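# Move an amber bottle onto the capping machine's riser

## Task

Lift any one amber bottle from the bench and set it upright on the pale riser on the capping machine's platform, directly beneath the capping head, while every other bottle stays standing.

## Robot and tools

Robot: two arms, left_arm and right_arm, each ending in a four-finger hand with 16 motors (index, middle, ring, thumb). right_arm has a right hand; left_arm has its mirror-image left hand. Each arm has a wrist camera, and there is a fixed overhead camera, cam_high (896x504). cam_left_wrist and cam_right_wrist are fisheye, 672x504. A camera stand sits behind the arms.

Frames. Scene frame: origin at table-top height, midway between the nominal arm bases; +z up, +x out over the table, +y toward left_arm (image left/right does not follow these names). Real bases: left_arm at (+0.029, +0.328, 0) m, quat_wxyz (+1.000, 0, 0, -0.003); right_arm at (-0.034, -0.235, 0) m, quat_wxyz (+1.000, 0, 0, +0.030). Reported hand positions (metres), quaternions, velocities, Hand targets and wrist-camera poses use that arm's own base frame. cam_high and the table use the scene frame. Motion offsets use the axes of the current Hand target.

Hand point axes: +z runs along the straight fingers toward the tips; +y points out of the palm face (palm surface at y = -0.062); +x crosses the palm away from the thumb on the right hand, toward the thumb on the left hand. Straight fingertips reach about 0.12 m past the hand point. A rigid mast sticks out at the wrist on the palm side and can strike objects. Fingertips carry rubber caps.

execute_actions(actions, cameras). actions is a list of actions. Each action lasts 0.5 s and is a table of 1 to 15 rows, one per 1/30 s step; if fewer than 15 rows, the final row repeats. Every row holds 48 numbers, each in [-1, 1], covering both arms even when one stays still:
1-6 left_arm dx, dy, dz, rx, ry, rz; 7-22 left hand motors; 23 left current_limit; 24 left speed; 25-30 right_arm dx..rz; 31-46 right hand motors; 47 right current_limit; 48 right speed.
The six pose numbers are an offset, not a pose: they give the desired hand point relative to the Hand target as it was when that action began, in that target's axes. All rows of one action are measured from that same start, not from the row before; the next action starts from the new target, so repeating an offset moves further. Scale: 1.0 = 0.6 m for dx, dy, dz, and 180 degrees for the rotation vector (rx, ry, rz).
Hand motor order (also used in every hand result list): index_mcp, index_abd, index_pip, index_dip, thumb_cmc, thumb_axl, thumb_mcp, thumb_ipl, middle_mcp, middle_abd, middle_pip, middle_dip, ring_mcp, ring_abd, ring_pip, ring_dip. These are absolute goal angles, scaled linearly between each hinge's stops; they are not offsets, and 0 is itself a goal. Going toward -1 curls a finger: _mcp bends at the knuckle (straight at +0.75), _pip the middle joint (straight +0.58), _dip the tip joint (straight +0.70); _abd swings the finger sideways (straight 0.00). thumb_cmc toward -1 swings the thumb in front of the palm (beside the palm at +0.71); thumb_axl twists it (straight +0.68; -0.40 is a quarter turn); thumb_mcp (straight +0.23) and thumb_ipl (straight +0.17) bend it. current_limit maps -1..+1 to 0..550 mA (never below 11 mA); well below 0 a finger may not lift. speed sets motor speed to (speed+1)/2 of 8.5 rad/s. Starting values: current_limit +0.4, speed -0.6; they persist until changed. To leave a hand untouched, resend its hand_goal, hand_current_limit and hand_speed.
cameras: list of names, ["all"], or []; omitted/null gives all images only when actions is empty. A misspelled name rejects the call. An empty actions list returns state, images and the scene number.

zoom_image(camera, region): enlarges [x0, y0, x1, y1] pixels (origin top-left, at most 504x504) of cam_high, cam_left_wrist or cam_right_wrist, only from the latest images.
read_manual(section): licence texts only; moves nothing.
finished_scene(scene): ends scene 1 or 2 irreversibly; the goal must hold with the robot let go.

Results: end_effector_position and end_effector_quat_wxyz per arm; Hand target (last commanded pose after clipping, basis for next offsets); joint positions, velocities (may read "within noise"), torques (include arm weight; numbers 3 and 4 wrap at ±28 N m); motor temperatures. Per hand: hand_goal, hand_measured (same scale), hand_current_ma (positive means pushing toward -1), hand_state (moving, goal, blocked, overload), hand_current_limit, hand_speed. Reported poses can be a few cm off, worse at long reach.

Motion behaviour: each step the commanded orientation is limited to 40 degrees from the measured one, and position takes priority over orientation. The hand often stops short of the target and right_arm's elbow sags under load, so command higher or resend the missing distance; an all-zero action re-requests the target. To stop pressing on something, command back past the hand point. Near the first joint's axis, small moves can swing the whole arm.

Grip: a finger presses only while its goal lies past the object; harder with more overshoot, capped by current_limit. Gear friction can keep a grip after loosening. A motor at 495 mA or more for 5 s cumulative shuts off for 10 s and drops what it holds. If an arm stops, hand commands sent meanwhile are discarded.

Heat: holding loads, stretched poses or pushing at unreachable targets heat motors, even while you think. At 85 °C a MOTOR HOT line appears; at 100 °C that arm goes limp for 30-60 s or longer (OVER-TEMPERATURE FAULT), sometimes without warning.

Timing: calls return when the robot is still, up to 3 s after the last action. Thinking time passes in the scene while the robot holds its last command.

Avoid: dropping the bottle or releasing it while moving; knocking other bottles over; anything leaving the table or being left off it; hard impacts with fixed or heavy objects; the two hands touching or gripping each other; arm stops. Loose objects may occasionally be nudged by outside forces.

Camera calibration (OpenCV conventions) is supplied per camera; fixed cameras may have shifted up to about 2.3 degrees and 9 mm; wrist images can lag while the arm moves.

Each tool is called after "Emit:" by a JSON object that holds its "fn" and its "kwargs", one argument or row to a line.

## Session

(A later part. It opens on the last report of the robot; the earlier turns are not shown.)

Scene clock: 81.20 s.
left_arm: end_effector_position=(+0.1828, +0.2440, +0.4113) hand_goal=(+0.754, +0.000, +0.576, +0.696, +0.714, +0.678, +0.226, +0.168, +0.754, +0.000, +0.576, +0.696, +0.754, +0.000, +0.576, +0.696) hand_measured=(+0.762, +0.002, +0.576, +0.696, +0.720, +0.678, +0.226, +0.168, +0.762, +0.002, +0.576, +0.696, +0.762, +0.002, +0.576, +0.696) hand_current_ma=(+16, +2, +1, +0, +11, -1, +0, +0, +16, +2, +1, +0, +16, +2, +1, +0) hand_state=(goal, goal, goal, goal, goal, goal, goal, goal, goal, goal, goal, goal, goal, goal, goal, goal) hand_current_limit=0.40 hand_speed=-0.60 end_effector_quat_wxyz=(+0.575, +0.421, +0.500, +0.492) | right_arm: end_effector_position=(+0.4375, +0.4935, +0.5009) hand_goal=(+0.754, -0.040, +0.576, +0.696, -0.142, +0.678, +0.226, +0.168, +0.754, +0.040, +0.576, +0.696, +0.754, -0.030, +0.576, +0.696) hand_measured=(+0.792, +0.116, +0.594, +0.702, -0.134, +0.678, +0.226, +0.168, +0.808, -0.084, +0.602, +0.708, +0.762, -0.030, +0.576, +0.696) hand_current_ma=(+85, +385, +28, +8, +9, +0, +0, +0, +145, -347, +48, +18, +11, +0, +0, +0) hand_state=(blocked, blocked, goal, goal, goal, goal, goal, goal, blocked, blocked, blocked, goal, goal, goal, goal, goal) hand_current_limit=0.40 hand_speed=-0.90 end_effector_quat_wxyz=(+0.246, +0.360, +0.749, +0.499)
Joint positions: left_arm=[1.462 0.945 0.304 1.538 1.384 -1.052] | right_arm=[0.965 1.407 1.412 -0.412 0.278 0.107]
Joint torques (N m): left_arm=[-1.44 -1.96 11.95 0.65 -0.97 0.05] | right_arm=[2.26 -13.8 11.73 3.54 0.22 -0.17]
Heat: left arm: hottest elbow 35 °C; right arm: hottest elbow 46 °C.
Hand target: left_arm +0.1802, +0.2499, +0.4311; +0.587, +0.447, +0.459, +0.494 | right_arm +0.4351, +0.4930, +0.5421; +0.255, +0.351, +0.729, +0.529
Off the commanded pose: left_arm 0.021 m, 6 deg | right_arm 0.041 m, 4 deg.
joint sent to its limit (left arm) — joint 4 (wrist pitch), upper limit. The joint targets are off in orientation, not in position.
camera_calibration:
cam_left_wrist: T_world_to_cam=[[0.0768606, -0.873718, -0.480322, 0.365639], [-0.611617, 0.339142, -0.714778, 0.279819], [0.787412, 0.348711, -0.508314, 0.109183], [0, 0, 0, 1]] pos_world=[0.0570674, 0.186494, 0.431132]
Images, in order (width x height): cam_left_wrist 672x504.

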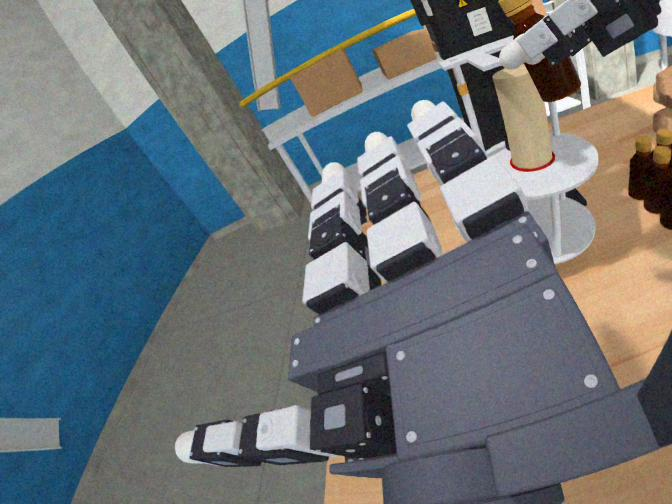

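Emit:
{"fn": "execute_actions", "kwargs": {
  "actions": [
    [[0,0,0,0,0,0,0.754,0,0.576,0.696,0.714,0.678,0.226,0.168,0.754,0,0.576,0.696,0.754,0,0.576,0.696,0.4,-0.6,0.0,0.028,-0.008,0.0,0,0,0.754,-0.04,0.576,0.696,-0.143,0.678,0.226,0.168,0.754,0.04,0.576,0.696,0.754,-0.03,0.576,0.696,0.4,-0.9]]
  ]
}}

Scene clock: 82.67 s.
left_arm: end_effector_position=(+0.1828, +0.2440, +0.4113) hand_goal=(+0.754, +0.000, +0.576, +0.696, +0.714, +0.678, +0.226, +0.168, +0.754, +0.000, +0.576, +0.696, +0.754, +0.000, +0.576, +0.696) hand_measured=(+0.762, +0.002, +0.576, +0.696, +0.720, +0.678, +0.226, +0.168, +0.762, +0.002, +0.576, +0.696, +0.762, +0.002, +0.576, +0.696) hand_current_ma=(+16, +2, +1, +0, +11, -1, +0, +0, +16, +2, +1, +0, +16, +2, +1, +0) hand_state=(goal, goal, goal, goal, goal, goal, goal, goal, goal, goal, goal, goal, goal, goal, goal, goal) hand_current_limit=0.40 hand_speed=-0.60 end_effector_quat_wxyz=(+0.575, +0.421, +0.500, +0.492) | right_arm: end_effector_position=(+0.4370, +0.4935, +0.4953) hand_goal=(+0.754, -0.040, +0.576, +0.696, -0.142, +0.678, +0.226, +0.168, +0.754, +0.040, +0.576, +0.696, +0.754, -0.030, +0.576, +0.696) hand_measured=(+0.780, +0.116, +0.586, +0.700, -0.134, +0.678, +0.226, +0.168, +0.808, -0.084, +0.602, +0.708, +0.762, -0.030, +0.576, +0.696) hand_current_ma=(+54, +385, +14, +4, +9, +0, +0, +0, +145, -347, +48, +18, +11, +0, +0, +0) hand_state=(blocked, blocked, goal, goal, goal, goal, goal, goal, blocked, blocked, blocked, goal, goal, goal, goal, goal) hand_current_limit=0.40 hand_speed=-0.90 end_effector_quat_wxyz=(+0.246, +0.359, +0.756, +0.489)
Joint positions: left_arm=[1.462 0.945 0.304 1.538 1.384 -1.052] | right_arm=[0.965 1.407 1.412 -0.435 0.277 0.103]
Joint torques (N m): left_arm=[-1.44 -1.96 11.95 0.65 -0.97 0.05] | right_arm=[1.79 -14.68 14.63 2.59 0.15 -0.12]
Heat: left arm: hottest elbow 36 °C; right arm: hottest elbow 46 °C.
Hand target: left_arm +0.1802, +0.2499, +0.4311; +0.587, +0.447, +0.459, +0.494 | right_arm +0.4356, +0.4935, +0.5595; +0.255, +0.350, +0.730, +0.529
Off the commanded pose: left_arm 0.021 m, 6 deg | right_arm 0.064 m, 6 deg.
joint sent to its limit (left arm) — joint 4 (wrist pitch), upper limit. The joint targets are off in orientation, not in position.

Emit:
{"fn": "execute_actions", "kwargs": {
  "actions": [
    [[0,0,0,0,0,0,0.754,0,0.576,0.696,0.714,0.678,0.226,0.168,0.754,0,0.576,0.696,0.754,0,0.576,0.696,0.4,-0.6,0.01,0.018,-0.012,-0.02,0,0,0.754,-0.04,0.576,0.696,-0.143,0.678,0.226,0.168,0.754,0.04,0.576,0.696,0.754,-0.03,0.576,0.696,0.4,-0.9]]
  ]
}}

Scene clock: 83.70 s.
left_arm: end_effector_position=(+0.1828, +0.2440, +0.4113) hand_goal=(+0.754, +0.000, +0.576, +0.696, +0.714, +0.678, +0.226, +0.168, +0.754, +0.000, +0.576, +0.696, +0.754, +0.000, +0.576, +0.696) hand_measured=(+0.762, +0.002, +0.576, +0.696, +0.720, +0.678, +0.226, +0.168, +0.762, +0.002, +0.576, +0.696, +0.762, +0.002, +0.576, +0.696) hand_current_ma=(+16, +2, +1, +0, +11, -1, +0, +0, +16, +2, +1, +0, +16, +2, +1, +0) hand_state=(goal, goal, goal, goal, goal, goal, goal, goal, goal, goal, goal, goal, goal, goal, goal, goal) hand_current_limit=0.40 hand_speed=-0.60 end_effector_quat_wxyz=(+0.575, +0.421, +0.500, +0.492) | right_arm: end_effector_position=(+0.4347, +0.4955, +0.5033) hand_goal=(+0.754, -0.040, +0.576, +0.696, -0.142, +0.678, +0.226, +0.168, +0.754, +0.040, +0.576, +0.696, +0.754, -0.030, +0.576, +0.696) hand_measured=(+0.782, +0.116, +0.588, +0.700, -0.134, +0.678, +0.226, +0.168, +0.808, -0.084, +0.602, +0.708, +0.762, -0.030, +0.576, +0.696) hand_current_ma=(+55, +385, +16, +4, +9, +0, +0, +0, +145, -347, +48, +18, +11, +0, +0, +0) hand_state=(blocked, blocked, goal, goal, goal, goal, goal, goal, blocked, blocked, blocked, goal, goal, goal, goal, goal) hand_current_limit=0.40 hand_speed=-0.90 end_effector_quat_wxyz=(+0.253, +0.356, +0.748, +0.500)
Joint positions: left_arm=[1.462 0.945 0.304 1.538 1.384 -1.052] | right_arm=[0.972 1.407 1.412 -0.404 0.291 0.095]
Joint torques (N m): left_arm=[-1.44 -1.96 11.96 0.65 -0.97 0.05] | right_arm=[2.32 -15.5 13.56 4.7 0.35 -0.2]
Heat: left arm: hottest elbow 36 °C; right arm: hottest elbow 45 °C.
Hand target: left_arm +0.1802, +0.2499, +0.4311; +0.587, +0.447, +0.459, +0.494 | right_arm +0.4292, +0.4959, +0.5720; +0.266, +0.342, +0.713, +0.552
Off the commanded pose: left_arm 0.021 m, 6 deg | right_arm 0.069 m, 7 deg.
joint sent to its limit (left arm) — joint 4 (wrist pitch), upper limit. The joint targets are off in orientation, not in position.

Emit:
{"fn": "execute_actions", "kwargs": {
  "actions": [
    [[0,0,0,0,0,0,0.754,0,0.576,0.696,0.714,0.678,0.226,0.168,0.754,0,0.576,0.696,0.754,0,0.576,0.696,0.4,-0.6,0.0,0.022,-0.004,0.0,0,0,0.754,-0.04,0.576,0.696,-0.143,0.678,0.226,0.168,0.754,0.04,0.576,0.696,0.754,-0.03,0.576,0.696,0.4,-0.9]]
  ],
  "cameras": ["cam_left_wrist"]
}}

Emit:
{"fn": "zoom_image", "kwargs": {
  "camera": "cam_left_wrist",
  "region": [420, 0, 620, 160]
}}

Scene clock: 84.63 s.
left_arm: end_effector_position=(+0.1828, +0.2440, +0.4113) hand_goal=(+0.754, +0.000, +0.576, +0.696, +0.714, +0.678, +0.226, +0.168, +0.754, +0.000, +0.576, +0.696, +0.754, +0.000, +0.576, +0.696) hand_measured=(+0.762, +0.002, +0.576, +0.696, +0.720, +0.678, +0.226, +0.168, +0.762, +0.002, +0.576, +0.696, +0.762, +0.002, +0.576, +0.696) hand_current_ma=(+16, +2, +1, +0, +11, -1, +0, +0, +16, +2, +1, +0, +16, +2, +1, +0) hand_state=(goal, goal, goal, goal, goal, goal, goal, goal, goal, goal, goal, goal, goal, goal, goal, goal) hand_current_limit=0.40 hand_speed=-0.60 end_effector_quat_wxyz=(+0.575, +0.421, +0.500, +0.492) | right_arm: end_effector_position=(+0.4347, +0.4956, +0.5034) hand_goal=(+0.754, -0.040, +0.576, +0.696, -0.142, +0.678, +0.226, +0.168, +0.754, +0.040, +0.576, +0.696, +0.754, -0.030, +0.576, +0.696) hand_measured=(+0.782, +0.116, +0.588, +0.700, -0.134, +0.678, +0.226, +0.168, +0.808, -0.084, +0.602, +0.708, +0.762, -0.030, +0.576, +0.696) hand_current_ma=(+55, +385, +16, +4, +9, +0, +0, +0, +145, -347, +48, +18, +11, +0, +0, +0) hand_state=(blocked, blocked, goal, goal, goal, goal, goal, goal, blocked, blocked, blocked, goal, goal, goal, goal, goal) hand_current_limit=0.40 hand_speed=-0.90 end_effector_quat_wxyz=(+0.254, +0.355, +0.748, +0.500)
Joint positions: left_arm=[1.462 0.945 0.304 1.538 1.384 -1.052] | right_arm=[0.972 1.407 1.412 -0.404 0.291 0.094]
Joint torques (N m): left_arm=[-1.44 -1.96 11.96 0.65 -0.96 0.05] | right_arm=[2.26 -15.79 15.71 3.19 0.35 -0.16]
Heat: left arm: hottest elbow 36 °C; right arm: hottest elbow 45 °C.
Hand target: left_arm +0.1802, +0.2499, +0.4311; +0.587, +0.447, +0.459, +0.494 | right_arm +0.4300, +0.4965, +0.5853; +0.266, +0.342, +0.713, +0.552
Off the commanded pose: left_arm 0.021 m, 6 deg | right_arm 0.082 m, 8 deg.
joint sent to its limit (left arm) — joint 4 (wrist pitch), upper limit. The joint targets are off in orientation, not in position.
camera_calibration:
cam_left_wrist: T_world_to_cam=[[0.0768606, -0.873718, -0.480322, 0.365639], [-0.611617, 0.339142, -0.714778, 0.279819], [0.787412, 0.348711, -0.508314, 0.109183], [0, 0, 0, 1]] pos_world=[0.0570674, 0.186494, 0.431132]
Images, in order (width x height): cam_left_wrist 672x504.

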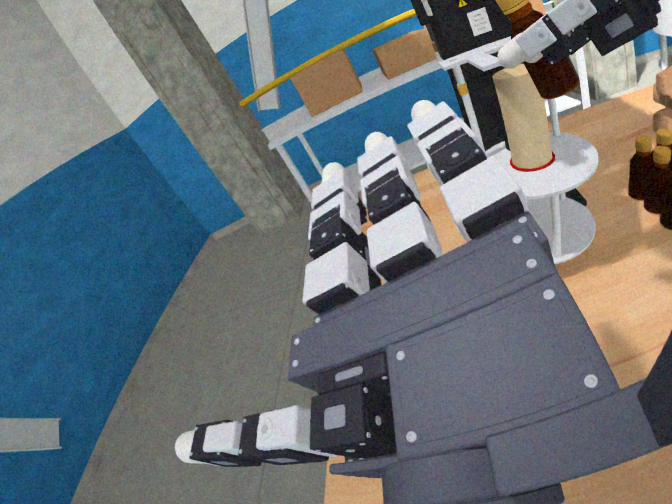

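Scaled by 2.520 from the camera's 672x504 image, which has a finer 960x720 frame.

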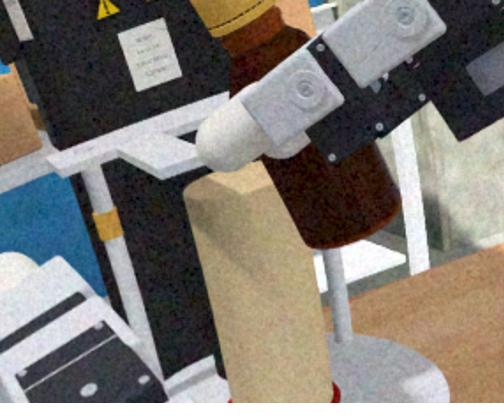

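Emit:
{"fn": "execute_actions", "kwargs": {
  "actions": [
    [[0,0,0,0,0,0,0.754,0,0.576,0.696,0.714,0.678,0.226,0.168,0.754,0,0.576,0.696,0.754,0,0.576,0.696,0.4,-0.6,0.0,0.014,-0.003,0.0,0,0,0.754,-0.04,0.576,0.696,-0.143,0.678,0.226,0.168,0.754,0.04,0.576,0.696,0.754,-0.03,0.576,0.696,0.4,-0.9]]
  ]
}}

Scene clock: 85.60 s.
left_arm: end_effector_position=(+0.1828, +0.2440, +0.4113) hand_goal=(+0.754, +0.000, +0.576, +0.696, +0.714, +0.678, +0.226, +0.168, +0.754, +0.000, +0.576, +0.696, +0.754, +0.000, +0.576, +0.696) hand_measured=(+0.762, +0.002, +0.576, +0.696, +0.720, +0.678, +0.226, +0.168, +0.762, +0.002, +0.576, +0.696, +0.762, +0.002, +0.576, +0.696) hand_current_ma=(+16, +2, +1, +0, +11, -1, +0, +0, +16, +2, +1, +0, +16, +2, +1, +0) hand_state=(goal, goal, goal, goal, goal, goal, goal, goal, goal, goal, goal, goal, goal, goal, goal, goal) hand_current_limit=0.40 hand_speed=-0.60 end_effector_quat_wxyz=(+0.575, +0.421, +0.500, +0.492) | right_arm: end_effector_position=(+0.4346, +0.4956, +0.5184) hand_goal=(+0.754, -0.040, +0.576, +0.696, -0.142, +0.678, +0.226, +0.168, +0.754, +0.040, +0.576, +0.696, +0.754, -0.030, +0.576, +0.696) hand_measured=(+0.782, +0.116, +0.588, +0.700, -0.134, +0.678, +0.226, +0.168, +0.808, -0.084, +0.602, +0.708, +0.762, -0.030, +0.576, +0.696) hand_current_ma=(+56, +385, +17, +4, +9, +0, +0, +0, +145, -347, +48, +18, +11, +0, +0, +0) hand_state=(blocked, blocked, goal, goal, goal, goal, goal, goal, blocked, blocked, blocked, goal, goal, goal, goal, goal) hand_current_limit=0.40 hand_speed=-0.90 end_effector_quat_wxyz=(+0.255, +0.355, +0.745, +0.505)
Joint positions: left_arm=[1.462 0.945 0.304 1.538 1.384 -1.052] | right_arm=[0.972 1.407 1.443 -0.422 0.291 0.093]
Joint torques (N m): left_arm=[-1.38 -1.96 11.95 0.65 -0.97 0.05] | right_arm=[2.67 -14.68 15.66 2.89 0.33 -0.2]
Heat: left arm: hottest elbow 36 °C; right arm: hottest elbow 46 °C.
Hand target: left_arm +0.1802, +0.2499, +0.4311; +0.587, +0.447, +0.459, +0.494 | right_arm +0.4303, +0.4967, +0.5939; +0.266, +0.342, +0.713, +0.552
Off the commanded pose: left_arm 0.021 m, 6 deg | right_arm 0.076 m, 7 deg.
joint sent to its limit (left arm) — joint 4 (wrist pitch), upper limit. The joint targets are off in orientation, not in position.

Emit:
{"fn": "execute_actions", "kwargs": {
  "actions": [
    [[0,0,0,0,0,0,0.754,0,0.576,0.696,0.714,0.678,0.226,0.168,0.754,0,0.576,0.696,0.754,0,0.576,0.696,0.4,-0.6,0.0,0.017,-0.006,-0.006,0,0,0.754,-0.04,0.576,0.696,-0.143,0.678,0.226,0.168,0.754,0.04,0.576,0.696,0.754,-0.03,0.576,0.696,0.4,-0.9]]
  ]
}}

Scene clock: 86.83 s.
left_arm: end_effector_position=(+0.1828, +0.2440, +0.4113) hand_goal=(+0.754, +0.000, +0.576, +0.696, +0.714, +0.678, +0.226, +0.168, +0.754, +0.000, +0.576, +0.696, +0.754, +0.000, +0.576, +0.696) hand_measured=(+0.762, +0.002, +0.576, +0.696, +0.720, +0.678, +0.226, +0.168, +0.762, +0.002, +0.576, +0.696, +0.762, +0.002, +0.576, +0.696) hand_current_ma=(+16, +2, +1, +0, +11, -1, +0, +0, +16, +2, +1, +0, +16, +2, +1, +0) hand_state=(goal, goal, goal, goal, goal, goal, goal, goal, goal, goal, goal, goal, goal, goal, goal, goal) hand_current_limit=0.40 hand_speed=-0.60 end_effector_quat_wxyz=(+0.575, +0.421, +0.500, +0.492) | right_arm: end_effector_position=(+0.4344, +0.4957, +0.5274) hand_goal=(+0.754, -0.040, +0.576, +0.696, -0.142, +0.678, +0.226, +0.168, +0.754, +0.040, +0.576, +0.696, +0.754, -0.030, +0.576, +0.696) hand_measured=(+0.782, +0.116, +0.588, +0.700, -0.134, +0.678, +0.226, +0.168, +0.808, -0.084, +0.602, +0.708, +0.762, -0.030, +0.576, +0.696) hand_current_ma=(+56, +385, +17, +4, +9, +0, +0, +0, +145, -347, +48, +18, +11, +0, +0, +0) hand_state=(blocked, blocked, goal, goal, goal, goal, goal, goal, blocked, blocked, blocked, goal, goal, goal, goal, goal) hand_current_limit=0.40 hand_speed=-0.90 end_effector_quat_wxyz=(+0.257, +0.352, +0.741, +0.510)
Joint positions: left_arm=[1.462 0.945 0.304 1.538 1.384 -1.052] | right_arm=[0.972 1.407 1.457 -0.422 0.292 0.088]
Joint torques (N m): left_arm=[-1.44 -1.96 11.96 0.65 -0.96 0.05] | right_arm=[2.32 -15.03 15.66 3.17 0.33 -0.17]
Heat: left arm: hottest elbow 36 °C; right arm: hottest elbow 47 °C.
Hand target: left_arm +0.1802, +0.2499, +0.4311; +0.587, +0.447, +0.459, +0.494 | right_arm +0.4295, +0.4961, +0.6049; +0.269, +0.340, +0.707, +0.558
Off the commanded pose: left_arm 0.021 m, 6 deg | right_arm 0.077 m, 7 deg.
joint sent to its limit (left arm) — joint 4 (wrist pitch), upper limit. The joint targets are off in orientation, not in position.

Emit:
{"fn": "execute_actions", "kwargs": {
  "actions": [
    [[0,0,0,0,0,0,0.754,0,0.576,0.696,0.714,0.678,0.226,0.168,0.754,0,0.576,0.696,0.754,0,0.576,0.696,0.4,-0.6,-0.026,0.007,0.02,0.0,0,0,0.754,-0.04,0.576,0.696,-0.143,0.678,0.226,0.168,0.754,0.04,0.576,0.696,0.754,-0.03,0.576,0.696,0.4,-0.9]]
  ],
  "cameras": ["cam_left_wrist","cam_right_wrist"]
}}

Emit:
{"fn": "zoom_image", "kwargs": {
  "camera": "cam_left_wrist",
  "region": [420, 0, 620, 160]
}}

Emit:
{"fn": "zoom_image", "kwargs": {
  "camera": "cam_right_wrist",
  "region": [220, 50, 520, 290]
}}

Scene clock: 88.43 s.
left_arm: end_effector_position=(+0.1828, +0.2440, +0.4113) hand_goal=(+0.754, +0.000, +0.576, +0.696, +0.714, +0.678, +0.226, +0.168, +0.754, +0.000, +0.576, +0.696, +0.754, +0.000, +0.576, +0.696) hand_measured=(+0.762, +0.002, +0.576, +0.696, +0.720, +0.678, +0.226, +0.168, +0.762, +0.002, +0.576, +0.696, +0.762, +0.002, +0.576, +0.696) hand_current_ma=(+16, +2, +1, +0, +11, -1, +0, +0, +16, +2, +1, +0, +16, +2, +1, +0) hand_state=(goal, goal, goal, goal, goal, goal, goal, goal, goal, goal, goal, goal, goal, goal, goal, goal) hand_current_limit=0.40 hand_speed=-0.60 end_effector_quat_wxyz=(+0.575, +0.421, +0.500, +0.492) | right_arm: end_effector_position=(+0.4451, +0.4939, +0.5365) hand_goal=(+0.754, -0.040, +0.576, +0.696, -0.142, +0.678, +0.226, +0.168, +0.754, +0.040, +0.576, +0.696, +0.754, -0.030, +0.576, +0.696) hand_measured=(+0.794, +0.116, +0.596, +0.704, -0.134, +0.678, +0.226, +0.168, +0.808, -0.084, +0.602, +0.708, +0.762, -0.030, +0.576, +0.696) hand_current_ma=(+96, +385, +34, +10, +9, +0, +0, +0, +141, -347, +46, +18, +11, +0, +0, +0) hand_state=(blocked, blocked, blocked, goal, goal, goal, goal, goal, blocked, blocked, blocked, goal, goal, goal, goal, goal) hand_current_limit=0.40 hand_speed=-0.90 end_effector_quat_wxyz=(+0.255, +0.349, +0.739, +0.517)
Joint positions: left_arm=[1.462 0.945 0.304 1.538 1.384 -1.052] | right_arm=[0.948 1.417 1.484 -0.422 0.259 0.077]
Joint torques (N m): left_arm=[-1.44 -1.96 11.95 0.65 -0.96 0.05] | right_arm=[1.08 -14.33 15.56 3.07 0.15 -0.22]
Heat: left arm: hottest elbow 36 °C; right arm: hottest elbow 47 °C.
Hand target: left_arm +0.1802, +0.2499, +0.4311; +0.587, +0.447, +0.459, +0.494 | right_arm +0.4489, +0.4918, +0.6063; +0.269, +0.340, +0.707, +0.558
Off the commanded pose: left_arm 0.021 m, 6 deg | right_arm 0.070 m, 6 deg.
joint sent to its limit (left arm) — joint 4 (wrist pitch), upper limit. The joint targets are off in orientation, not in position.
camera_calibration:
cam_left_wrist: T_world_to_cam=[[0.0768606, -0.873718, -0.480322, 0.365639], [-0.611617, 0.339142, -0.714778, 0.279819], [0.787412, 0.348711, -0.508314, 0.109183], [0, 0, 0, 1]] pos_world=[0.0570674, 0.186494, 0.431132]
cam_right_wrist: T_world_to_cam=[[0.655105, -0.464911, 0.595563, -0.345014], [-0.365679, -0.88489, -0.288529, 0.711503], [0.661148, -0.0287684, -0.749704, 0.248598], [0, 0, 0, 1]] pos_world=[0.321842, 0.476353, 0.597142]
Images, in order (width x height): cam_left_wrist 672x504, cam_right_wrist 672x504.

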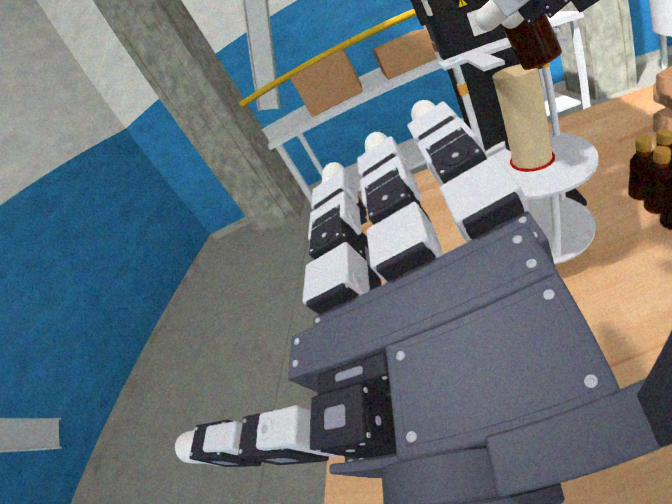

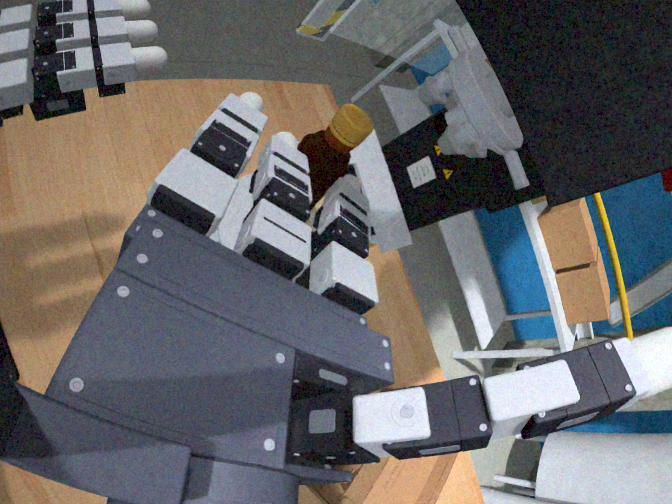

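Scaled by 2.520 from the camera's 672x504 image, which has a finer 960x720 frame.

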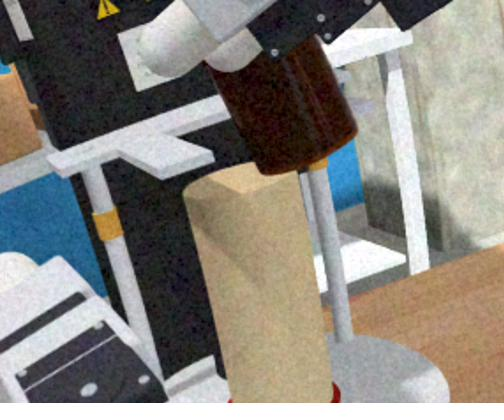

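Scaled by 1.680 from the camera's 672x504 image, which has a finer 960x720 frame.

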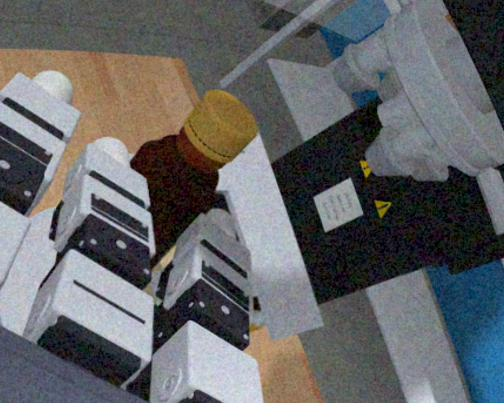

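Emit:
{"fn": "execute_actions", "kwargs": {
  "actions": [
    [[0,0,0,0,0,0,0.754,0,0.576,0.696,0.714,0.678,0.226,0.168,0.754,0,0.576,0.696,0.754,0,0.576,0.696,0.4,-0.6,-0.0235,-0.0053,0.0205,0.0,0,0,0.754,-0.04,0.576,0.696,-0.143,0.678,0.226,0.168,0.754,0.04,0.576,0.696,0.754,-0.03,0.576,0.696,0.4,-0.9]]
  ],
  "cameras": ["cam_left_wrist","cam_right_wrist"]
}}

Emit:
{"fn": "zoom_image", "kwargs": {
  "camera": "cam_left_wrist",
  "region": [420, 0, 620, 160]
}}

Emit:
{"fn": "zoom_image", "kwargs": {
  "camera": "cam_right_wrist",
  "region": [220, 50, 520, 290]
}}

Scene clock: 90.37 s.
left_arm: end_effector_position=(+0.1828, +0.2440, +0.4113) hand_goal=(+0.754, +0.000, +0.576, +0.696, +0.714, +0.678, +0.226, +0.168, +0.754, +0.000, +0.576, +0.696, +0.754, +0.000, +0.576, +0.696) hand_measured=(+0.762, +0.002, +0.576, +0.696, +0.720, +0.678, +0.226, +0.168, +0.762, +0.002, +0.576, +0.696, +0.762, +0.002, +0.576, +0.696) hand_current_ma=(+16, +2, +1, +0, +11, -1, +0, +0, +16, +2, +1, +0, +16, +2, +1, +0) hand_state=(goal, goal, goal, goal, goal, goal, goal, goal, goal, goal, goal, goal, goal, goal, goal, goal) hand_current_limit=0.40 hand_speed=-0.60 end_effector_quat_wxyz=(+0.575, +0.421, +0.500, +0.492) | right_arm: end_effector_position=(+0.4608, +0.4899, +0.5282) hand_goal=(+0.754, -0.040, +0.576, +0.696, -0.142, +0.678, +0.226, +0.168, +0.754, +0.040, +0.576, +0.696, +0.754, -0.030, +0.576, +0.696) hand_measured=(+0.796, +0.116, +0.598, +0.704, -0.134, +0.678, +0.226, +0.168, +0.782, -0.084, +0.588, +0.702, +0.762, -0.030, +0.576, +0.696) hand_current_ma=(+102, +385, +36, +11, +9, +0, +0, +0, +58, -347, +15, +7, +11, +0, +0, +0) hand_state=(blocked, blocked, blocked, goal, goal, goal, goal, goal, blocked, blocked, goal, goal, goal, goal, goal, goal) hand_current_limit=0.40 hand_speed=-0.90 end_effector_quat_wxyz=(+0.251, +0.350, +0.743, +0.512)
Joint positions: left_arm=[1.462 0.945 0.304 1.538 1.384 -1.052] | right_arm=[0.916 1.432 1.487 -0.422 0.225 0.07]
Joint torques (N m): left_arm=[-1.44 -1.96 11.96 0.65 -0.96 0.05] | right_arm=[1.2 -14.45 15.41 3.89 0.2 -0.21]
Heat: left arm: hottest elbow 36 °C; right arm: hottest elbow 48 °C.
Hand target: left_arm +0.1802, +0.2499, +0.4311; +0.587, +0.447, +0.459, +0.494 | right_arm +0.4667, +0.4878, +0.6002; +0.269, +0.340, +0.707, +0.558
Off the commanded pose: left_arm 0.021 m, 6 deg | right_arm 0.072 m, 7 deg.
joint sent to its limit (left arm) — joint 4 (wrist pitch), upper limit. The joint targets are off in orientation, not in position.
camera_calibration:
cam_left_wrist: T_world_to_cam=[[0.0768606, -0.873718, -0.480322, 0.365639], [-0.611617, 0.339142, -0.714778, 0.279819], [0.787412, 0.348711, -0.508314, 0.109183], [0, 0, 0, 1]] pos_world=[0.0570674, 0.186494, 0.431132]
cam_right_wrist: T_world_to_cam=[[0.663623, -0.458421, 0.591147, -0.356893], [-0.36674, -0.888124, -0.277016, 0.707312], [0.652002, -0.0329627, -0.757501, 0.242304], [0, 0, 0, 1]] pos_world=[0.338259, 0.47256, 0.590458]
Images, in order (width x height): cam_left_wrist 672x504, cam_right_wrist 672x504.

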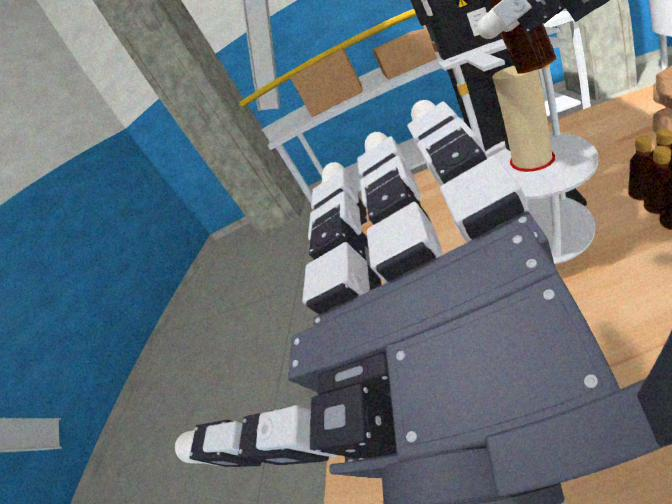

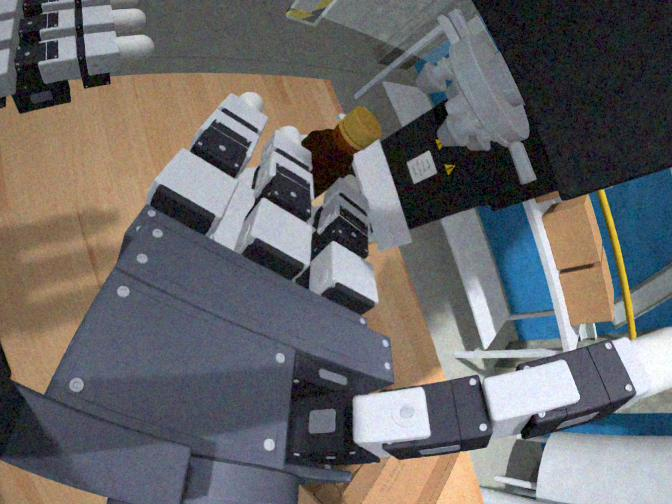

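Scaled by 2.520 from the camera's 672x504 image, which has a finer 960x720 frame.

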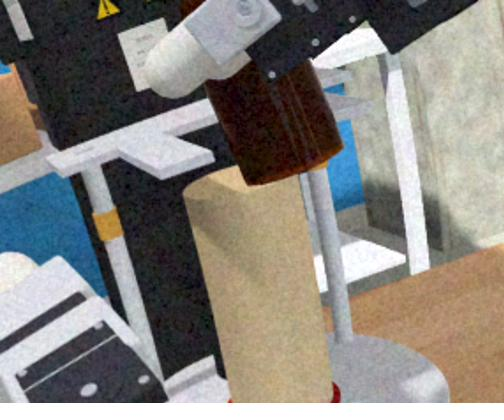

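Scaled by 1.680 from the camera's 672x504 image, which has a finer 960x720 frame.

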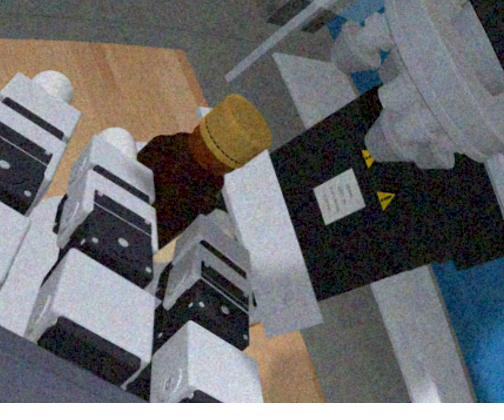

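Emit:
{"fn": "zoom_image", "kwargs": {
  "camera": "cam_left_wrist",
  "region": [470, 0, 600, 100]
}}

Emit:
{"fn": "zoom_image", "kwargs": {
  "camera": "cam_right_wrist",
  "region": [290, 60, 430, 240]
}}

Scaled by 3.877 from the camera's 672x504 image, which has a finer 960x720 frame.

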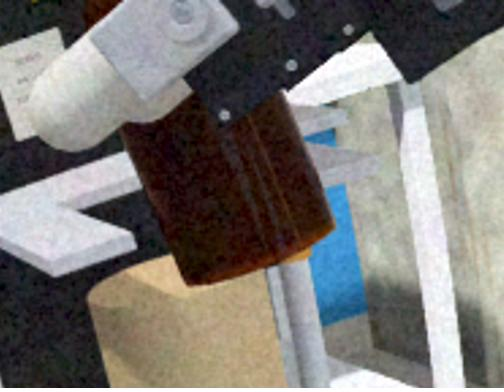

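Scaled by 2.800 from the camera's 672x504 image, which has a finer 960x720 frame.

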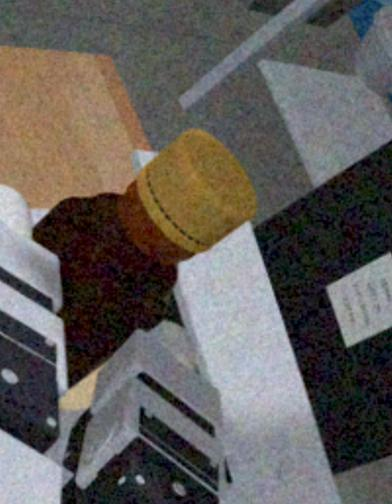

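Emit:
{"fn": "execute_actions", "kwargs": {
  "actions": [
    [[0,0,0,0,0,0,0.754,0,0.576,0.696,0.714,0.678,0.226,0.168,0.754,0,0.576,0.696,0.754,0,0.576,0.696,0.4,-0.6,0.0124,-0.0019,-0.0101,0.0,0,0,0.754,-0.04,0.576,0.696,-0.143,0.678,0.226,0.168,0.754,0.04,0.576,0.696,0.754,-0.03,0.576,0.696,0.4,-0.9]],
    [[0,0,0,0,0,0,0.754,0,0.576,0.696,0.714,0.678,0.226,0.168,0.754,0,0.576,0.696,0.754,0,0.576,0.696,0.4,-0.6,0.0,0,0,0.0,0,0.0167,0.754,-0.04,0.576,0.696,-0.143,0.678,0.226,0.168,0.754,0.04,0.576,0.696,0.754,-0.03,0.576,0.696,0.4,-0.9]]
  ],
  "cameras": ["cam_left_wrist","cam_right_wrist"]
}}

Emit:
{"fn": "zoom_image", "kwargs": {
  "camera": "cam_left_wrist",
  "region": [470, 0, 600, 100]
}}

Emit:
{"fn": "zoom_image", "kwargs": {
  "camera": "cam_right_wrist",
  "region": [290, 60, 430, 240]
}}

Scene clock: 98.23 s.
left_arm: end_effector_position=(+0.1828, +0.2440, +0.4113) hand_goal=(+0.754, +0.000, +0.576, +0.696, +0.714, +0.678, +0.226, +0.168, +0.754, +0.000, +0.576, +0.696, +0.754, +0.000, +0.576, +0.696) hand_measured=(+0.762, +0.002, +0.576, +0.696, +0.720, +0.678, +0.226, +0.168, +0.762, +0.002, +0.576, +0.696, +0.762, +0.002, +0.576, +0.696) hand_current_ma=(+16, +2, +1, +0, +11, -1, +0, +0, +16, +2, +1, +0, +16, +2, +1, +0) hand_state=(goal, goal, goal, goal, goal, goal, goal, goal, goal, goal, goal, goal, goal, goal, goal, goal) hand_current_limit=0.40 hand_speed=-0.60 end_effector_quat_wxyz=(+0.575, +0.421, +0.500, +0.492) | right_arm: end_effector_position=(+0.4598, +0.4885, +0.5279) hand_goal=(+0.754, -0.040, +0.576, +0.696, -0.142, +0.678, +0.226, +0.168, +0.754, +0.040, +0.576, +0.696, +0.754, -0.030, +0.576, +0.696) hand_measured=(+0.798, +0.116, +0.598, +0.704, -0.134, +0.678, +0.226, +0.168, +0.786, -0.084, +0.590, +0.702, +0.762, -0.030, +0.576, +0.696) hand_current_ma=(+106, +385, +37, +11, +9, +0, +0, +0, +67, -347, +19, +7, +11, +0, +0, +0) hand_state=(blocked, blocked, blocked, goal, goal, goal, goal, goal, blocked, blocked, goal, goal, goal, goal, goal, goal) hand_current_limit=0.40 hand_speed=-0.90 end_effector_quat_wxyz=(+0.246, +0.365, +0.735, +0.515)
Joint positions: left_arm=[1.462 0.945 0.304 1.538 1.384 -1.052] | right_arm=[0.925 1.432 1.487 -0.422 0.245 0.108]
Joint torques (N m): left_arm=[-1.44 -1.96 11.95 0.65 -0.96 0.05] | right_arm=[2.43 -14.97 15.32 3.58 0.32 0.04]
Heat: left arm: hottest elbow 37 °C; right arm: hottest elbow 50 °C.
Hand target: left_arm +0.1802, +0.2499, +0.4311; +0.587, +0.447, +0.459, +0.494 | right_arm +0.4572, +0.4898, +0.6004; +0.254, +0.358, +0.698, +0.565
Off the commanded pose: left_arm 0.021 m, 6 deg | right_arm 0.073 m, 7 deg.
joint sent to its limit (left arm) — joint 4 (wrist pitch), upper limit. The joint targets are off in orientation, not in position.
camera_calibration:
cam_left_wrist: T_world_to_cam=[[0.0768606, -0.873718, -0.480322, 0.365639], [-0.611617, 0.339142, -0.714778, 0.279819], [0.787412, 0.348711, -0.508314, 0.109183], [0, 0, 0, 1]] pos_world=[0.0570674, 0.186494, 0.431132]
cam_right_wrist: T_world_to_cam=[[0.662636, -0.486843, 0.56912, -0.330779], [-0.390968, -0.872998, -0.29158, 0.717048], [0.638794, -0.0292963, -0.76882, 0.252906], [0, 0, 0, 1]] pos_world=[0.337974, 0.472353, 0.591769]
Images, in order (width x height): cam_left_wrist 672x504, cam_right_wrist 672x504.

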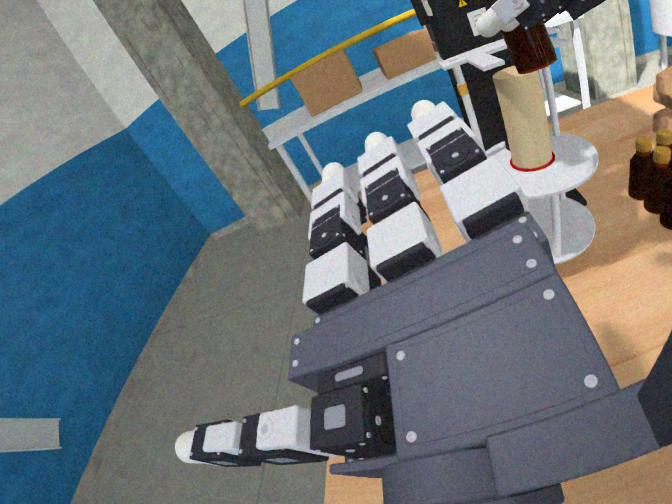

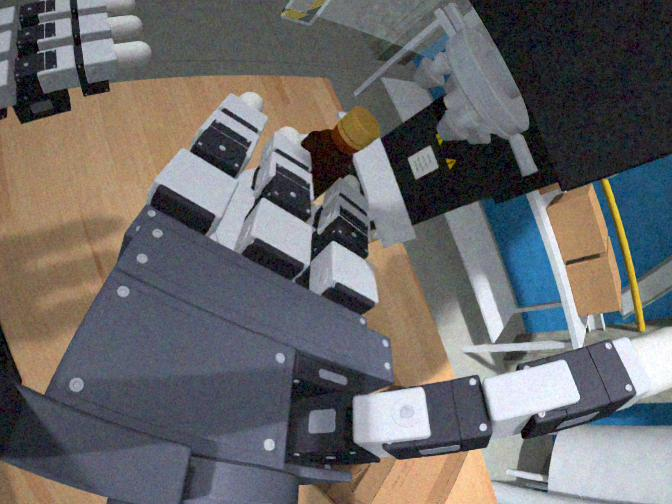

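Scaled by 3.877 from the camera's 672x504 image, which has a finer 960x720 frame.

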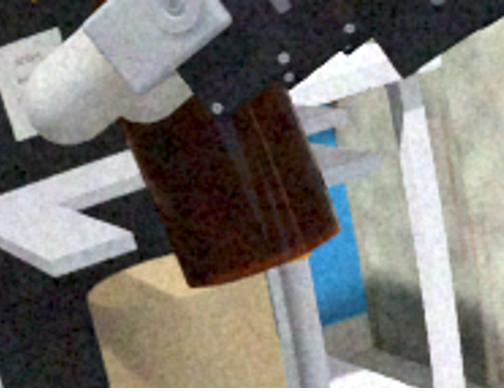

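Scaled by 2.800 from the camera's 672x504 image, which has a finer 960x720 frame.

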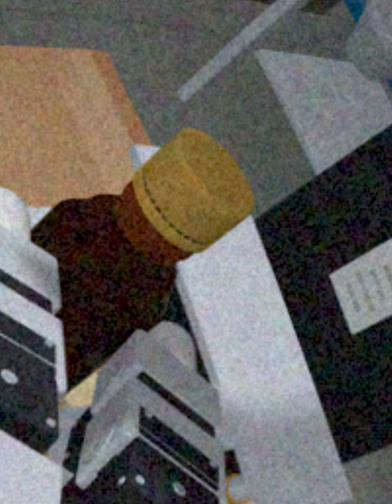

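Emit:
{"fn": "execute_actions", "kwargs": {
  "actions": [
    [[0,0,0,0,0,0,0.754,0,0.576,0.696,0.714,0.678,0.226,0.168,0.754,0,0.576,0.696,0.754,0,0.576,0.696,0.4,-0.6,0.0124,0.003,-0.0115,0.0,0,0.0,0.754,-0.04,0.576,0.696,-0.143,0.678,0.226,0.168,0.754,0.04,0.576,0.696,0.754,-0.03,0.576,0.696,0.4,-0.9]]
  ],
  "cameras": ["cam_left_wrist","cam_right_wrist"]
}}

Emit:
{"fn": "zoom_image", "kwargs": {
  "camera": "cam_left_wrist",
  "region": [470, 0, 600, 100]
}}

Emit:
{"fn": "zoom_image", "kwargs": {
  "camera": "cam_right_wrist",
  "region": [290, 60, 430, 240]
}}

Scene clock: 99.77 s.
left_arm: end_effector_position=(+0.1828, +0.2440, +0.4113) hand_goal=(+0.754, +0.000, +0.576, +0.696, +0.714, +0.678, +0.226, +0.168, +0.754, +0.000, +0.576, +0.696, +0.754, +0.000, +0.576, +0.696) hand_measured=(+0.762, +0.002, +0.576, +0.696, +0.720, +0.678, +0.226, +0.168, +0.762, +0.002, +0.576, +0.696, +0.762, +0.002, +0.576, +0.696) hand_current_ma=(+16, +2, +1, +0, +11, -1, +0, +0, +16, +2, +1, +0, +16, +2, +1, +0) hand_state=(goal, goal, goal, goal, goal, goal, goal, goal, goal, goal, goal, goal, goal, goal, goal, goal) hand_current_limit=0.40 hand_speed=-0.60 end_effector_quat_wxyz=(+0.575, +0.421, +0.500, +0.492) | right_arm: end_effector_position=(+0.4520, +0.4943, +0.5283) hand_goal=(+0.754, -0.040, +0.576, +0.696, -0.142, +0.678, +0.226, +0.168, +0.754, +0.040, +0.576, +0.696, +0.754, -0.030, +0.576, +0.696) hand_measured=(+0.798, +0.116, +0.598, +0.704, -0.134, +0.678, +0.226, +0.168, +0.786, -0.084, +0.590, +0.702, +0.762, -0.030, +0.576, +0.696) hand_current_ma=(+106, +385, +37, +11, +9, +0, +0, +0, +71, -347, +21, +7, +11, +0, +0, +0) hand_state=(blocked, blocked, blocked, goal, goal, goal, goal, goal, blocked, blocked, goal, goal, goal, goal, goal, goal) hand_current_limit=0.40 hand_speed=-0.90 end_effector_quat_wxyz=(+0.247, +0.364, +0.735, +0.515)
Joint positions: left_arm=[1.462 0.945 0.304 1.538 1.384 -1.052] | right_arm=[0.945 1.432 1.487 -0.422 0.263 0.112]
Joint torques (N m): left_arm=[-1.44 -1.96 11.95 0.65 -0.96 0.05] | right_arm=[2.49 -15.5 15.38 3.1 0.34 0.04]
Motor temperatures (°C): left_arm=[32 27 37 29 30 25] | right_arm=[32 35 51 29 27 25]
Heat: left arm: hottest elbow 37 °C; right arm: hottest elbow 51 °C.
Hand target: left_arm +0.1802, +0.2499, +0.4311; +0.587, +0.447, +0.459, +0.494 | right_arm +0.4476, +0.4918, +0.6042; +0.255, +0.358, +0.698, +0.565
Off the commanded pose: left_arm 0.021 m, 6 deg | right_arm 0.076 m, 7 deg.
joint sent to its limit (left arm) — joint 4 (wrist pitch), upper limit. The joint targets are off in orientation, not in position.
camera_calibration:
cam_left_wrist: T_world_to_cam=[[0.0768606, -0.873718, -0.480322, 0.365639], [-0.611617, 0.339142, -0.714778, 0.279819], [0.787412, 0.348711, -0.508314, 0.109183], [0, 0, 0, 1]] pos_world=[0.0570674, 0.186494, 0.431132]
cam_right_wrist: T_world_to_cam=[[0.661699, -0.48582, 0.571081, -0.324106], [-0.389259, -0.873578, -0.292129, 0.718971], [0.640806, -0.0289964, -0.767155, 0.256327], [0, 0, 0, 1]] pos_world=[0.330071, 0.478053, 0.591766]
Images, in order (width x height): cam_left_wrist 672x504, cam_right_wrist 672x504.

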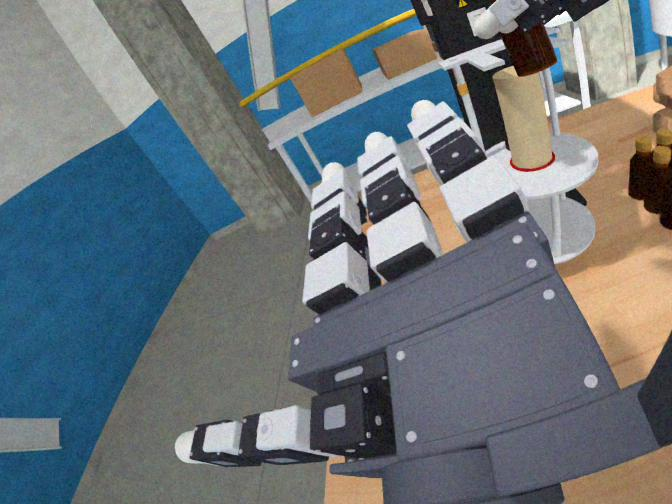

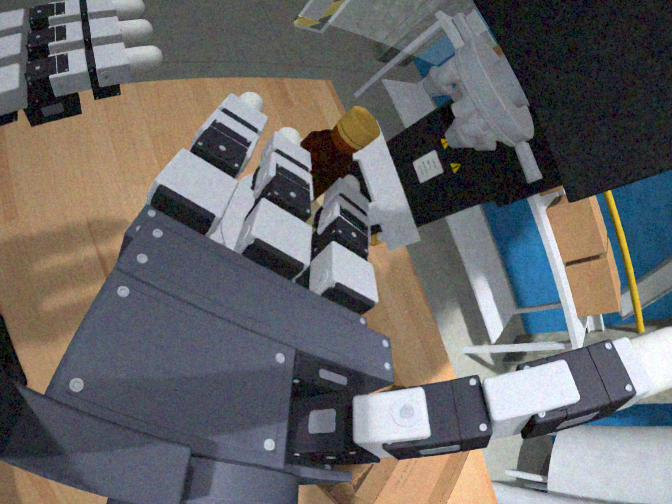

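Scaled by 3.877 from the camera's 672x504 image, which has a finer 960x720 frame.

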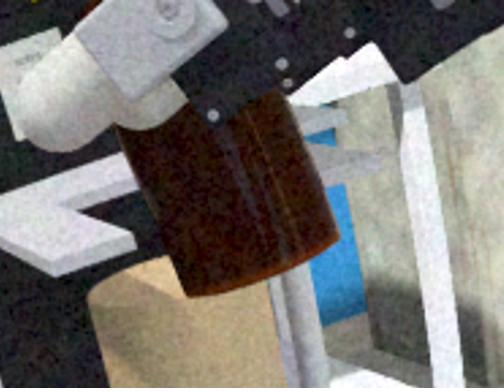

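Scaled by 2.800 from the camera's 672x504 image, which has a finer 960x720 frame.

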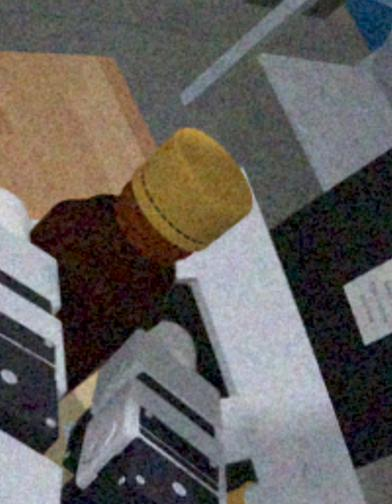

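Emit:
{"fn": "zoom_image", "kwargs": {
  "camera": "cam_left_wrist",
  "region": [490, 0, 580, 90]
}}

Scaled by 5.600 from the camera's 672x504 image, which has a finer 960x720 frame.

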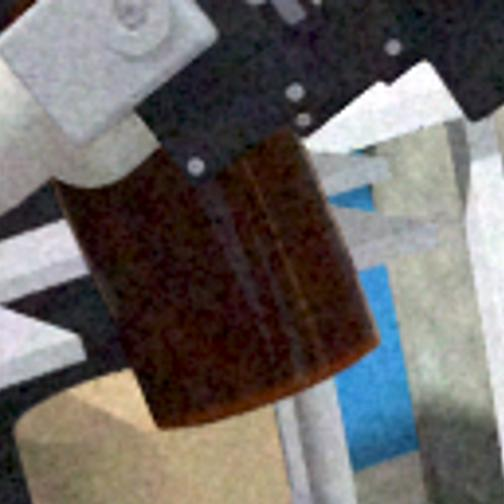

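Emit:
{"fn": "execute_actions", "kwargs": {
  "actions": [
    [[0,0,0,0,0,0,0.754,0,0.576,0.696,0.714,0.678,0.226,0.168,0.754,0,0.576,0.696,0.754,0,0.576,0.696,0.4,-0.6,0.0222,-0.004,-0.0172,0.0,0,0.0,0.754,-0.04,0.576,0.696,-0.143,0.678,0.226,0.168,0.754,0.04,0.576,0.696,0.754,-0.03,0.576,0.696,0.4,-0.9]],
    [[0,0,0,0,0,0,0.754,0,0.576,0.696,0.714,0.678,0.226,0.168,0.754,0,0.576,0.696,0.754,0,0.576,0.696,0.4,-0.6,-0.0167,0,0,0.0,0,0.033,0.754,-0.04,0.576,0.696,-0.143,0.678,0.226,0.168,0.754,0.04,0.576,0.696,0.754,-0.03,0.576,0.696,0.4,-0.9]]
  ],
  "cameras": ["cam_left_wrist","cam_right_wrist"]
}}

Emit:
{"fn": "zoom_image", "kwargs": {
  "camera": "cam_left_wrist",
  "region": [490, 0, 580, 90]
}}

Emit:
{"fn": "zoom_image", "kwargs": {
  "camera": "cam_right_wrist",
  "region": [290, 60, 430, 240]
}}

Scene clock: 106.20 s.
left_arm: end_effector_position=(+0.1828, +0.2440, +0.4113) hand_goal=(+0.754, +0.000, +0.576, +0.696, +0.714, +0.678, +0.226, +0.168, +0.754, +0.000, +0.576, +0.696, +0.754, +0.000, +0.576, +0.696) hand_measured=(+0.762, +0.002, +0.576, +0.696, +0.720, +0.678, +0.226, +0.168, +0.762, +0.002, +0.576, +0.696, +0.762, +0.002, +0.576, +0.696) hand_current_ma=(+16, +2, +1, +0, +11, -1, +0, +0, +16, +2, +1, +0, +16, +2, +1, +0) hand_state=(goal, goal, goal, goal, goal, goal, goal, goal, goal, goal, goal, goal, goal, goal, goal, goal) hand_current_limit=0.40 hand_speed=-0.60 end_effector_quat_wxyz=(+0.575, +0.421, +0.500, +0.492) | right_arm: end_effector_position=(+0.4418, +0.4977, +0.5248) hand_goal=(+0.754, -0.040, +0.576, +0.696, -0.142, +0.678, +0.226, +0.168, +0.754, +0.040, +0.576, +0.696, +0.754, -0.030, +0.576, +0.696) hand_measured=(+0.798, +0.116, +0.598, +0.704, -0.134, +0.678, +0.226, +0.168, +0.788, -0.084, +0.590, +0.702, +0.762, -0.030, +0.576, +0.696) hand_current_ma=(+106, +385, +37, +11, +9, +0, +0, +0, +74, -347, +22, +7, +11, +0, +0, +0) hand_state=(blocked, blocked, blocked, goal, goal, goal, goal, goal, blocked, blocked, goal, goal, goal, goal, goal, goal) hand_current_limit=0.40 hand_speed=-0.90 end_effector_quat_wxyz=(+0.220, +0.398, +0.718, +0.526)
Joint positions: left_arm=[1.462 0.945 0.304 1.538 1.384 -1.052] | right_arm=[0.98 1.432 1.487 -0.428 0.291 0.222]
Joint torques (N m): left_arm=[-1.38 -1.96 11.95 0.65 -0.96 0.05] | right_arm=[1.96 -16.62 15.08 3.02 0.3 0.08]
Heat: left arm: hottest elbow 37 °C; right arm: hottest elbow 52 °C.
Hand target: left_arm +0.1802, +0.2499, +0.4311; +0.587, +0.447, +0.459, +0.494 | right_arm +0.4374, +0.4878, +0.6044; +0.225, +0.394, +0.679, +0.578
Off the commanded pose: left_arm 0.021 m, 6 deg | right_arm 0.080 m, 7 deg.
joint sent to its limit (left arm) — joint 4 (wrist pitch), upper limit. The joint targets are off in orientation, not in position.
camera_calibration:
cam_left_wrist: T_world_to_cam=[[0.0768606, -0.873718, -0.480322, 0.365639], [-0.611617, 0.339142, -0.714778, 0.279819], [0.787412, 0.348711, -0.508314, 0.109183], [0, 0, 0, 1]] pos_world=[0.0570674, 0.186494, 0.431132]
cam_right_wrist: T_world_to_cam=[[0.677638, -0.543206, 0.495716, -0.252647], [-0.432987, -0.839564, -0.328107, 0.738238], [0.594415, 0.00769895, -0.804122, 0.281975], [0, 0, 0, 1]] pos_world=[0.323241, 0.480388, 0.594204]
Images, in order (width x height): cam_left_wrist 672x504, cam_right_wrist 672x504.

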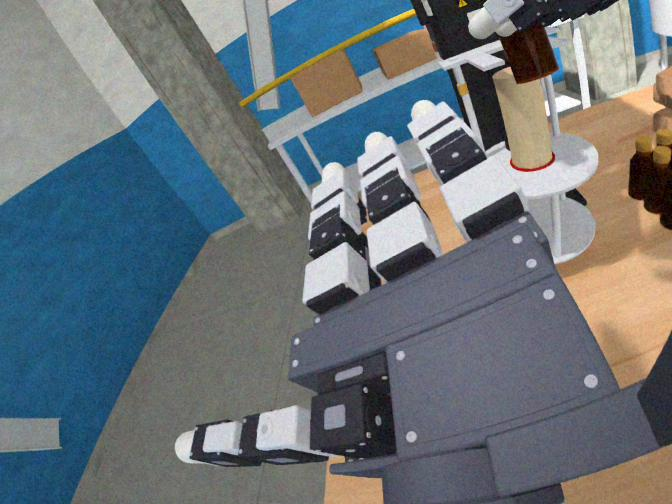

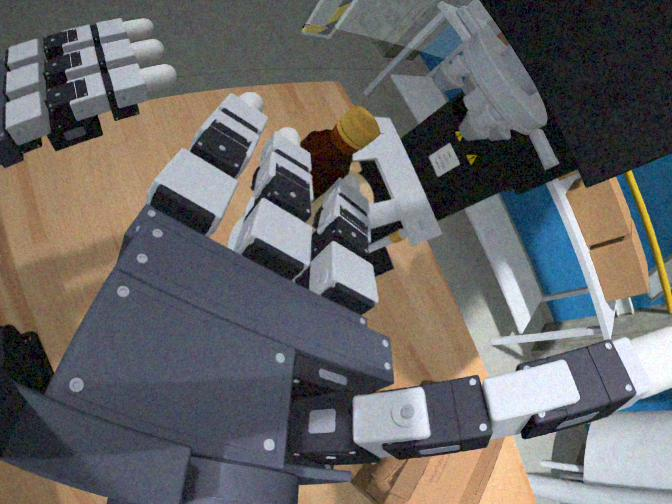

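Scaled by 5.600 from the camera's 672x504 image, which has a finer 960x720 frame.

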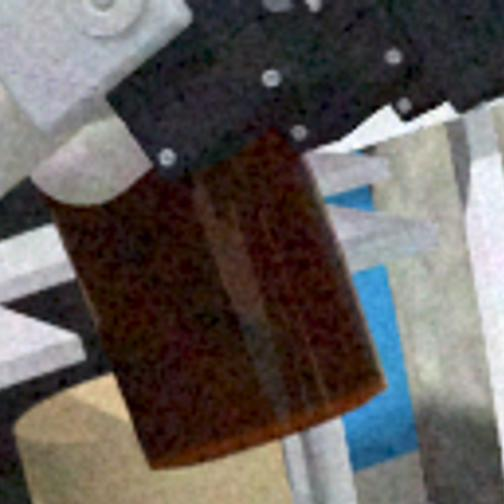

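Scaled by 2.800 from the camera's 672x504 image, which has a finer 960x720 frame.

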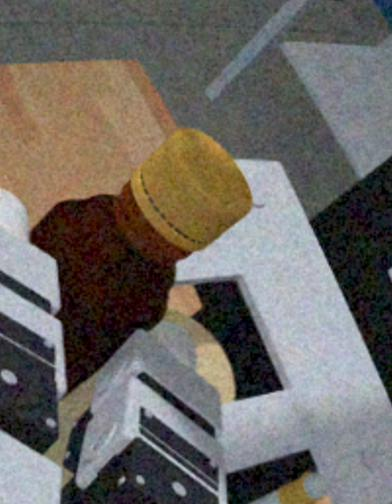

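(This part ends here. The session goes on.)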